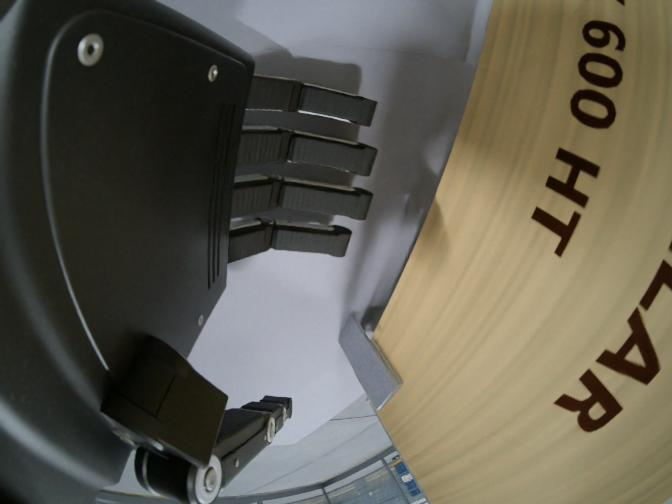

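move --arm4 '{"target":[-0.405,-0.512,0.342,0.2105,0.9495,0.2271,0.0503],"speed":0.07}'

move --arm4 '{"target":[-0.396,-0.529,0.341,0.2105,0.9495,0.2271,0.0503],"speed":0.06}' --cameras '["arm4_cam_wrist"]'

Scene clock: 3613.97 s.
Joint torques (N m): arm1=[0.17 -17.36 -1.21 0.22 -0.26 -0.05 0.16] | arm2=[-1.37 -19.13 -7.97 2.13 -0.11 0.26 0.14] | arm3=[2.58 -18.07 1.85 -6.47 2.81 -1.67 1.49] | arm4=[-0.45 -19.19 2.27 -0.59 0.14 -0.96 0.28]
Motor temperatures (°C): arm1=[24 29 21 25 30 32 27] | arm2=[29 30 26 28 36 32 39] | arm3=[23 31 25 24 34 29 33] | arm4=[26 28 23 24 32 31 37]
Flange force (N): arm1=[3.5 -3.0 6.0] | arm2=[2.3 0.6 -0.7] | arm3=no reading | arm4=no reading
move: arm4 done
Joint velocities: within noise
arm1: as last shown
arm2.joint_positions: joint1_rad=+1.173 joint2_rad=+1.765 joint3_rad=-1.543 joint4_rad=+1.366 joint5_rad=+1.749 joint6_rad=+1.510 joint7_rad=-0.289 hand_little=+1.000 hand_ring=+1.000 hand_middle=+1.000 hand_index=+1.000 hand_thumb_turn=+0.960 hand_thumb_bend=-1.000 hand_force_limit=+0.300 hand_speed=+0.200
arm2.joint_status: not commanded
arm2.hand_stopped_by: target,target,fault,target,target,target
arm2.little_load_n: 0.0
arm2.ring_load_n: 0.0
arm2.middle_load_n: 0.0
arm2.index_load_n: 0.0
arm2.thumb_bend_load_n: 0.0
arm2.thumb_turn_load_n: 0.0
arm2.hand: x=+0.4800 y=-0.4600 z=+0.6400 quat_wxyz=(+0.000, +1.000, +0.000, +0.000)
arm2.hand_target: x=+0.4800 y=-0.4600 z=+0.6400 quat_wxyz=(+0.000, +1.000, +0.000, +0.000)
arm2.hand_status: not commanded
arm3.joint_positions: joint1_rad=-0.842 joint2_rad=+2.204 joint3_rad=-0.320 joint4_rad=+0.035 joint5_rad=-2.486 joint6_rad=-1.115 joint7_rad=+3.936 hand_little=+0.050 hand_ring=+0.050 hand_middle=+0.050 hand_index=+0.050 hand_thumb_turn=+1.000 hand_thumb_bend=+0.934 hand_force_limit=+0.500 hand_speed=+0.300
arm3.joint_status: not commanded
arm3.hand_stopped_by: target,target,target,target,target,target
arm3.little_load_n: 0.0
arm3.ring_load_n: 0.0
arm3.middle_load_n: 0.0
arm3.index_load_n: 0.0
arm3.thumb_bend_load_n: 0.0
arm3.thumb_turn_load_n: 0.0
arm3.hand: x=+0.6474 y=-0.3991 z=+0.3414 quat_wxyz=(+0.044, +0.231, -0.958, -0.163)
arm3.hand_target: x=+0.6474 y=-0.3991 z=+0.3414 quat_wxyz=(+0.044, +0.231, -0.958, -0.163)
arm3.hand_status: not commanded
arm4.joint_positions: joint1_rad=-0.165 joint2_rad=+2.178 joint3_rad=+0.624 joint4_rad=+0.716 joint5_rad=-0.731 joint6_rad=+0.109 joint7_rad=-3.843 hand_little=+0.080 hand_ring=+0.080 hand_middle=+0.080 hand_index=+0.080 hand_thumb_turn=+1.000 hand_thumb_bend=+1.000 hand_force_limit=+0.500 hand_speed=+0.300
arm4.joint_status: not commanded
arm4.hand_stopped_by: target,target,target,target,target,target
arm4.little_load_n: 0.0
arm4.ring_load_n: 0.0
arm4.middle_load_n: 0.0
arm4.index_load_n: 0.0
arm4.thumb_bend_load_n: 0.0
arm4.thumb_turn_load_n: 0.0
arm4.hand: x=-0.4050 y=-0.5120 z=+0.3420 quat_wxyz=(-0.210, -0.950, -0.227, -0.050)
arm4.hand_target: x=-0.4050 y=-0.5120 z=+0.3420 quat_wxyz=(-0.210, -0.950, -0.227, -0.050)
arm4.hand_status: done (0.000 m and 0.0 deg from the pose sent, 0.045 m and 0.0 deg at the start)
pictures: none

Scene clock: 3614.93 s.
Joint torques (N m): arm1=[0.11 -17.42 -1.19 0.27 -0.26 0.01 0.24] | arm2=[-1.5 -19.17 -8.01 2.19 -0.05 0.27 0.1] | arm3=[2.63 -18.07 1.81 -6.46 2.83 -1.65 1.51] | arm4=[-0.44 -19.57 2.11 -0.79 0.17 -0.91 0.26]
Motor temperatures (°C): arm1=[24 29 21 25 30 32 27] | arm2=[29 30 26 28 36 32 39] | arm3=[23 31 25 24 34 29 33] | arm4=[26 28 23 24 32 31 37]
Flange force (N): arm1=[3.1 -2.8 6.1] | arm2=[2.7 0.6 -0.6] | arm3=no reading | arm4=no reading
move: arm4 done
Joint velocities: within noise
arm1, arm2: as last shown
arm3.joint_positions: joint1_rad=-0.842 joint2_rad=+2.204 joint3_rad=-0.320 joint4_rad=+0.035 joint5_rad=-2.486 joint6_rad=-1.115 joint7_rad=+3.936 hand_little=+0.050 hand_ring=+0.050 hand_middle=+0.050 hand_index=+0.050 hand_thumb_turn=+1.000 hand_thumb_bend=+0.934 hand_force_limit=+0.500 hand_speed=+0.300
arm3.joint_status: not commanded
arm3.hand_stopped_by: target,target,target,target,target,target
arm3.little_load_n: 0.0
arm3.ring_load_n: 0.0
arm3.middle_load_n: 0.0
arm3.index_load_n: 0.0
arm3.thumb_bend_load_n: 0.0
arm3.thumb_turn_load_n: 0.0
arm3.hand: x=+0.6474 y=-0.3991 z=+0.3414 quat_wxyz=(+0.044, +0.231, -0.958, -0.163)
arm3.hand_target: x=+0.6474 y=-0.3991 z=+0.3414 quat_wxyz=(+0.044, +0.231, -0.958, -0.163)
arm3.hand_status: not commanded
arm4.joint_positions: joint1_rad=-0.123 joint2_rad=+2.207 joint3_rad=+0.699 joint4_rad=+0.621 joint5_rad=-0.731 joint6_rad=+0.173 joint7_rad=-3.877 hand_little=+0.080 hand_ring=+0.080 hand_middle=+0.080 hand_index=+0.080 hand_thumb_turn=+1.000 hand_thumb_bend=+1.000 hand_force_limit=+0.500 hand_speed=+0.300
arm4.joint_status: not commanded
arm4.hand_stopped_by: target,target,target,target,target,target
arm4.little_load_n: 0.0
arm4.ring_load_n: 0.0
arm4.middle_load_n: 0.0
arm4.index_load_n: 0.0
arm4.thumb_bend_load_n: 0.0
arm4.thumb_turn_load_n: 0.0
arm4.hand: x=-0.3960 y=-0.5290 z=+0.3410 quat_wxyz=(-0.210, -0.950, -0.227, -0.050)
arm4.hand_target: x=-0.3960 y=-0.5290 z=+0.3410 quat_wxyz=(-0.210, -0.950, -0.227, -0.050)
arm4.hand_status: done (0.000 m and 0.0 deg from the pose sent, 0.019 m and 0.0 deg at the start)

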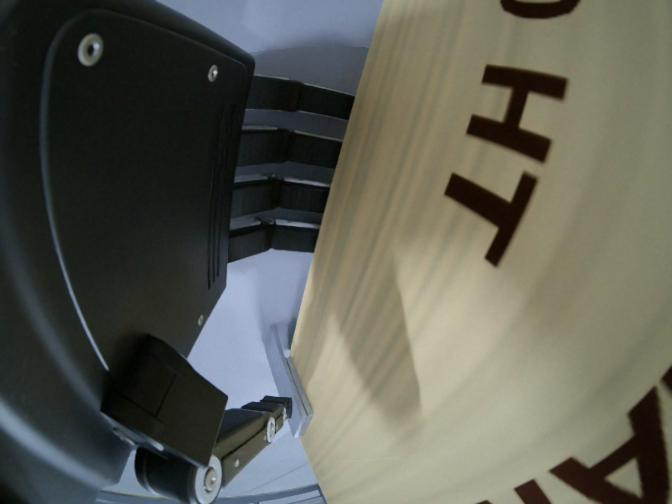

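move --arm4 '{"target":[-0.3935,-0.534,0.341,0.2105,0.9495,0.2271,0.0503],"speed":0.05}'

move --arm1 '{"target":[-0.16,-0.68,0.50,0,0,0.9763,0.2164],"speed":0.25,"joints":{"hand_thumb_turn":1,"hand_speed":0.3,"hand_index":0.08,"hand_middle":0.08,"hand_ring":0.08,"hand_little":0.08}}' --cameras '["arm1_cam_wrist"]'

Scene clock: 3620.10 s.
Joint torques (N m): arm1=[0.08 -17.25 -1.24 0.35 -0.2 -0.02 0.28] | arm2=[-1.45 -19.16 -8.02 2.2 -0.1 0.22 0.13] | arm3=[1.14 -17.93 0.66 -6.23 1.69 -1.19 1.04] | arm4=[0.75 -22.06 4.14 -1.19 0.92 -1.96 0.79]
Motor temperatures (°C): arm1=[24 29 21 25 30 32 27] | arm2=[29 30 26 28 36 32 39] | arm3=[23 31 25 24 34 29 33] | arm4=[26 28 23 24 32 31 37]
Flange force (N): arm1=[3.0 -2.6 5.7] | arm2=[2.6 0.5 -0.6] | arm3=no reading | arm4=no reading
move: arm4 done
Joint velocities: within noise
arm1.joint_positions: joint1_rad=+0.734 joint2_rad=+1.033 joint3_rad=+0.032 joint4_rad=+2.197 joint5_rad=-2.801 joint6_rad=+0.089 joint7_rad=+0.472 hand_little=+1.000 hand_ring=+1.000 hand_middle=+1.000 hand_index=+1.000 hand_thumb_turn=-1.000 hand_thumb_bend=+1.000 hand_force_limit=+0.500 hand_speed=+0.300
arm1.joint_status: not commanded
arm1.hand_stopped_by: target,target,target,target,target,target
arm1.little_load_n: 0.0
arm1.ring_load_n: 0.0
arm1.middle_load_n: 0.0
arm1.index_load_n: 0.0
arm1.thumb_bend_load_n: 0.0
arm1.thumb_turn_load_n: 0.0
arm1.hand: x=-0.1500 y=-0.6000 z=+0.6200 quat_wxyz=(+0.000, +0.000, -1.000, +0.000)
arm1.hand_target: x=-0.1500 y=-0.6000 z=+0.6200 quat_wxyz=(+0.000, +0.000, -1.000, +0.000)
arm1.hand_status: not commanded
arm2: as last shown
arm3.joint_positions: joint1_rad=-0.842 joint2_rad=+2.204 joint3_rad=-0.320 joint4_rad=+0.035 joint5_rad=-2.486 joint6_rad=-1.115 joint7_rad=+3.936 hand_little=+0.050 hand_ring=+0.050 hand_middle=+0.050 hand_index=+0.050 hand_thumb_turn=+1.000 hand_thumb_bend=+0.934 hand_force_limit=+0.500 hand_speed=+0.300
arm3.joint_status: not commanded
arm3.hand_stopped_by: target,target,target,target,target,target
arm3.little_load_n: 0.0
arm3.ring_load_n: 0.0
arm3.middle_load_n: 0.0
arm3.index_load_n: 0.0
arm3.thumb_bend_load_n: 0.0
arm3.thumb_turn_load_n: 0.0
arm3.hand: x=+0.6474 y=-0.3991 z=+0.3414 quat_wxyz=(+0.044, +0.231, -0.958, -0.163)
arm3.hand_target: x=+0.6474 y=-0.3991 z=+0.3414 quat_wxyz=(+0.044, +0.231, -0.958, -0.163)
arm3.hand_status: not commanded
arm4.joint_positions: joint1_rad=-0.109 joint2_rad=+2.215 joint3_rad=+0.721 joint4_rad=+0.593 joint5_rad=-0.729 joint6_rad=+0.191 joint7_rad=-3.888 hand_little=+0.080 hand_ring=+0.080 hand_middle=+0.080 hand_index=+0.080 hand_thumb_turn=+1.000 hand_thumb_bend=+1.000 hand_force_limit=+0.500 hand_speed=+0.300
arm4.joint_status: not commanded
arm4.hand_stopped_by: target,target,target,target,target,target
arm4.little_load_n: 0.0
arm4.ring_load_n: 0.0
arm4.middle_load_n: 0.5
arm4.index_load_n: 0.0
arm4.thumb_bend_load_n: 0.0
arm4.thumb_turn_load_n: 0.0
arm4.hand: x=-0.3935 y=-0.5340 z=+0.3410 quat_wxyz=(-0.210, -0.950, -0.227, -0.050)
arm4.hand_target: x=-0.3935 y=-0.5340 z=+0.3410 quat_wxyz=(-0.210, -0.950, -0.227, -0.050)
arm4.hand_status: done (0.000 m and 0.0 deg from the pose sent, 0.006 m and 0.0 deg at the start)
pictures: none

Scene clock: 3621.60 s.
Joint torques (N m): arm1=[0.06 -16.45 -1.65 3.92 0.3 0.72 0.22] | arm2=[-1.41 -19.18 -7.99 2.17 -0.07 0.27 0.15] | arm3=[1.15 -17.91 0.68 -6.21 1.73 -1.17 1.05] | arm4=[0.7 -22.1 4.14 -1.13 0.87 -1.96 0.76]
Motor temperatures (°C): arm1=[24 29 21 25 30 32 27] | arm2=[29 30 26 28 36 32 39] | arm3=[23 31 25 24 34 29 33] | arm4=[26 28 23 24 32 31 37]
Flange force (N): arm1=[2.6 -4.2 0.7] | arm2=[2.4 0.6 -0.6] | arm3=no reading | arm4=no reading
move: arm1 done
Joint velocities: within noise
arm1.joint_positions: joint1_rad=+1.292 joint2_rad=+1.608 joint3_rad=+0.114 joint4_rad=+2.131 joint5_rad=-2.396 joint6_rad=+0.854 joint7_rad=+0.769 hand_little=+0.080 hand_ring=+0.080 hand_middle=+0.080 hand_index=+0.080 hand_thumb_turn=+1.000 hand_thumb_bend=+1.000 hand_force_limit=+0.500 hand_speed=+0.300
arm1.joint_status: all done
arm1.hand_stopped_by: target,target,target,target,target,target
arm1.little_load_n: 0.0
arm1.ring_load_n: 0.0
arm1.middle_load_n: 0.0
arm1.index_load_n: 0.0
arm1.thumb_bend_load_n: 0.0
arm1.thumb_turn_load_n: 0.0
arm1.hand: x=-0.1600 y=-0.6800 z=+0.5000 quat_wxyz=(+0.000, +0.000, -0.976, -0.216)
arm1.hand_target: x=-0.1600 y=-0.6800 z=+0.5000 quat_wxyz=(+0.000, +0.000, -0.976, -0.216)
arm1.hand_status: done (0.000 m and 0.0 deg from the pose sent, 0.145 m and 25.0 deg at the start)
arm2: as last shown
arm3.joint_positions: joint1_rad=-0.842 joint2_rad=+2.204 joint3_rad=-0.320 joint4_rad=+0.035 joint5_rad=-2.486 joint6_rad=-1.115 joint7_rad=+3.936 hand_little=+0.050 hand_ring=+0.050 hand_middle=+0.050 hand_index=+0.050 hand_thumb_turn=+1.000 hand_thumb_bend=+0.934 hand_force_limit=+0.500 hand_speed=+0.300
arm3.joint_status: not commanded
arm3.hand_stopped_by: target,target,target,target,target,target
arm3.little_load_n: 0.0
arm3.ring_load_n: 0.0
arm3.middle_load_n: 0.0
arm3.index_load_n: 0.0
arm3.thumb_bend_load_n: 0.0
arm3.thumb_turn_load_n: 0.5
arm3.hand: x=+0.6474 y=-0.3991 z=+0.3414 quat_wxyz=(+0.044, +0.231, -0.958, -0.163)
arm3.hand_target: x=+0.6474 y=-0.3991 z=+0.3414 quat_wxyz=(+0.044, +0.231, -0.958, -0.163)
arm3.hand_status: not commanded
arm4.joint_positions: joint1_rad=-0.109 joint2_rad=+2.215 joint3_rad=+0.721 joint4_rad=+0.593 joint5_rad=-0.729 joint6_rad=+0.191 joint7_rad=-3.888 hand_little=+0.080 hand_ring=+0.080 hand_middle=+0.080 hand_index=+0.080 hand_thumb_turn=+1.000 hand_thumb_bend=+1.000 hand_force_limit=+0.500 hand_speed=+0.300
arm4.joint_status: not commanded
arm4.hand_stopped_by: target,target,target,target,target,target
arm4.little_load_n: 0.0
arm4.ring_load_n: 0.0
arm4.middle_load_n: 0.0
arm4.index_load_n: 0.0
arm4.thumb_bend_load_n: 0.0
arm4.thumb_turn_load_n: 0.0
arm4.hand: x=-0.3935 y=-0.5340 z=+0.3410 quat_wxyz=(-0.210, -0.950, -0.227, -0.050)
arm4.hand_target: x=-0.3935 y=-0.5340 z=+0.3410 quat_wxyz=(-0.210, -0.950, -0.227, -0.050)
arm4.hand_status: not commanded

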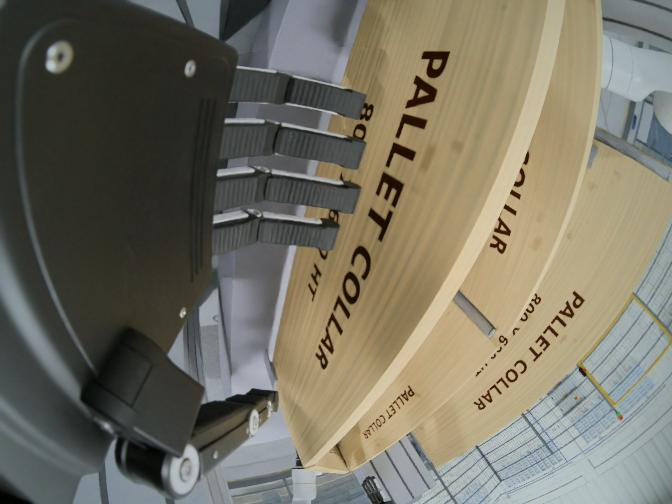

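move --arm1 '{"target":[-0.16,-0.675,0.39,0,0,0.9763,0.2164],"speed":0.12}'

move --arm1 '{"target":[-0.16,-0.665,0.342,0,0,0.9763,0.2164],"speed":0.08}' --cameras '["arm1_cam_wrist"]'

Scene clock: 3628.37 s.
Joint torques (N m): arm1=[0.15 -16.21 -1.69 3.54 0.27 0.78 0.3] | arm2=[-1.5 -19.12 -7.97 2.23 -0.16 0.16 0.1] | arm3=[1.14 -17.9 0.69 -6.22 1.69 -1.19 1.04] | arm4=[0.69 -22.13 4.21 -1.11 0.84 -1.96 0.74]
Motor temperatures (°C): arm1=[24 28 21 25 30 32 27] | arm2=[29 30 26 28 36 32 39] | arm3=[23 31 25 24 34 29 33] | arm4=[26 28 23 24 32 31 37]
Flange force (N): arm1=[1.7 -3.8 0.8] | arm2=[2.7 0.5 -0.7] | arm3=no reading | arm4=no reading
move: arm1 done
Joint velocities: within noise
arm1.joint_positions: joint1_rad=+1.290 joint2_rad=+1.847 joint3_rad=+0.086 joint4_rad=+1.833 joint5_rad=-2.403 joint6_rad=+0.800 joint7_rad=+0.728 hand_little=+0.080 hand_ring=+0.080 hand_middle=+0.080 hand_index=+0.080 hand_thumb_turn=+1.000 hand_thumb_bend=+1.000 hand_force_limit=+0.500 hand_speed=+0.300
arm1.joint_status: not commanded
arm1.hand_stopped_by: target,target,target,target,target,target
arm1.little_load_n: 0.0
arm1.ring_load_n: 0.0
arm1.middle_load_n: 0.0
arm1.index_load_n: 0.0
arm1.thumb_bend_load_n: 0.0
arm1.thumb_turn_load_n: 0.0
arm1.hand: x=-0.1600 y=-0.6750 z=+0.3900 quat_wxyz=(+0.000, +0.000, -0.976, -0.216)
arm1.hand_target: x=-0.1600 y=-0.6750 z=+0.3900 quat_wxyz=(+0.000, +0.000, -0.976, -0.216)
arm1.hand_status: done (0.000 m and 0.0 deg from the pose sent, 0.110 m and 0.0 deg at the start)
arm2: as last shown
arm3.joint_positions: joint1_rad=-0.842 joint2_rad=+2.204 joint3_rad=-0.320 joint4_rad=+0.035 joint5_rad=-2.486 joint6_rad=-1.115 joint7_rad=+3.936 hand_little=+0.050 hand_ring=+0.050 hand_middle=+0.050 hand_index=+0.050 hand_thumb_turn=+1.000 hand_thumb_bend=+0.934 hand_force_limit=+0.500 hand_speed=+0.300
arm3.joint_status: not commanded
arm3.hand_stopped_by: target,target,target,target,target,target
arm3.little_load_n: 0.0
arm3.ring_load_n: 0.0
arm3.middle_load_n: 0.0
arm3.index_load_n: 0.5
arm3.thumb_bend_load_n: 0.0
arm3.thumb_turn_load_n: 0.0
arm3.hand: x=+0.6474 y=-0.3991 z=+0.3414 quat_wxyz=(+0.044, +0.231, -0.958, -0.163)
arm3.hand_target: x=+0.6474 y=-0.3991 z=+0.3414 quat_wxyz=(+0.044, +0.231, -0.958, -0.163)
arm3.hand_status: not commanded
arm4.joint_positions: joint1_rad=-0.109 joint2_rad=+2.215 joint3_rad=+0.721 joint4_rad=+0.593 joint5_rad=-0.729 joint6_rad=+0.191 joint7_rad=-3.888 hand_little=+0.080 hand_ring=+0.080 hand_middle=+0.080 hand_index=+0.080 hand_thumb_turn=+1.000 hand_thumb_bend=+1.000 hand_force_limit=+0.500 hand_speed=+0.300
arm4.joint_status: not commanded
arm4.hand_stopped_by: target,target,target,target,target,target
arm4.little_load_n: 0.0
arm4.ring_load_n: 0.0
arm4.middle_load_n: 0.0
arm4.index_load_n: 0.0
arm4.thumb_bend_load_n: 0.0
arm4.thumb_turn_load_n: 0.0
arm4.hand: x=-0.3935 y=-0.5340 z=+0.3410 quat_wxyz=(-0.210, -0.950, -0.227, -0.050)
arm4.hand_target: x=-0.3935 y=-0.5340 z=+0.3410 quat_wxyz=(-0.210, -0.950, -0.227, -0.050)
arm4.hand_status: not commanded
pictures: none

Scene clock: 3629.50 s.
Joint torques (N m): arm1=[0.07 -16 -1.91 3.15 0.24 0.81 0.24] | arm2=[-1.47 -19.23 -7.98 2.22 -0.11 0.2 0.11] | arm3=[1.14 -17.93 0.68 -6.23 1.7 -1.19 1.04] | arm4=[0.76 -22.08 4.21 -1.05 0.88 -1.96 0.76]
Motor temperatures (°C): arm1=[24 28 21 25 30 32 27] | arm2=[29 30 26 28 36 32 39] | arm3=[23 31 25 24 34 29 33] | arm4=[26 28 23 24 32 31 37]
Flange force (N): arm1=[1.5 -3.9 0.6] | arm2=[2.6 0.5 -0.5] | arm3=no reading | arm4=no reading
move: arm1 done
Joint velocities: within noise
arm1.joint_positions: joint1_rad=+1.278 joint2_rad=+1.945 joint3_rad=+0.062 joint4_rad=+1.682 joint5_rad=-2.400 joint6_rad=+0.749 joint7_rad=+0.693 hand_little=+0.080 hand_ring=+0.080 hand_middle=+0.080 hand_index=+0.080 hand_thumb_turn=+1.000 hand_thumb_bend=+1.000 hand_force_limit=+0.500 hand_speed=+0.300
arm1.joint_status: not commanded
arm1.hand_stopped_by: target,target,target,target,target,target
arm1.little_load_n: 0.0
arm1.ring_load_n: 0.0
arm1.middle_load_n: 0.0
arm1.index_load_n: 0.0
arm1.thumb_bend_load_n: 0.0
arm1.thumb_turn_load_n: 0.0
arm1.hand: x=-0.1600 y=-0.6650 z=+0.3420 quat_wxyz=(+0.000, +0.000, -0.976, -0.216)
arm1.hand_target: x=-0.1600 y=-0.6650 z=+0.3420 quat_wxyz=(+0.000, +0.000, -0.976, -0.216)
arm1.hand_status: done (0.000 m and 0.0 deg from the pose sent, 0.049 m and 0.0 deg at the start)
arm2: as last shown
arm2.index_load_n: 0.5
arm3.joint_positions: joint1_rad=-0.842 joint2_rad=+2.204 joint3_rad=-0.320 joint4_rad=+0.035 joint5_rad=-2.486 joint6_rad=-1.115 joint7_rad=+3.936 hand_little=+0.050 hand_ring=+0.050 hand_middle=+0.050 hand_index=+0.050 hand_thumb_turn=+1.000 hand_thumb_bend=+0.934 hand_force_limit=+0.500 hand_speed=+0.300
arm3.joint_status: not commanded
arm3.hand_stopped_by: target,target,target,target,target,target
arm3.little_load_n: 0.0
arm3.ring_load_n: 0.5
arm3.middle_load_n: 0.0
arm3.index_load_n: 0.0
arm3.thumb_bend_load_n: 0.0
arm3.thumb_turn_load_n: 0.0
arm3.hand: x=+0.6474 y=-0.3991 z=+0.3414 quat_wxyz=(+0.044, +0.231, -0.958, -0.163)
arm3.hand_target: x=+0.6474 y=-0.3991 z=+0.3414 quat_wxyz=(+0.044, +0.231, -0.958, -0.163)
arm3.hand_status: not commanded
arm4.joint_positions: joint1_rad=-0.109 joint2_rad=+2.215 joint3_rad=+0.721 joint4_rad=+0.593 joint5_rad=-0.729 joint6_rad=+0.191 joint7_rad=-3.888 hand_little=+0.080 hand_ring=+0.080 hand_middle=+0.080 hand_index=+0.080 hand_thumb_turn=+1.000 hand_thumb_bend=+1.000 hand_force_limit=+0.500 hand_speed=+0.300
arm4.joint_status: not commanded
arm4.hand_stopped_by: target,target,target,target,target,target
arm4.little_load_n: 0.0
arm4.ring_load_n: 0.0
arm4.middle_load_n: 0.0
arm4.index_load_n: 0.0
arm4.thumb_bend_load_n: 0.0
arm4.thumb_turn_load_n: 0.0
arm4.hand: x=-0.3935 y=-0.5340 z=+0.3410 quat_wxyz=(-0.210, -0.950, -0.227, -0.050)
arm4.hand_target: x=-0.3935 y=-0.5340 z=+0.3410 quat_wxyz=(-0.210, -0.950, -0.227, -0.050)
arm4.hand_status: not commanded

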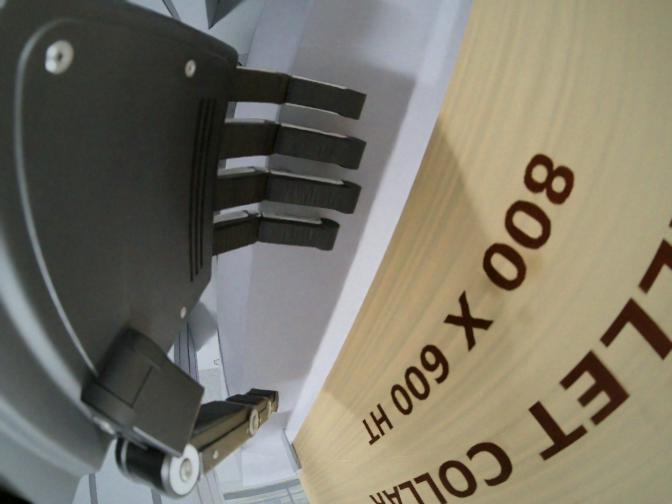

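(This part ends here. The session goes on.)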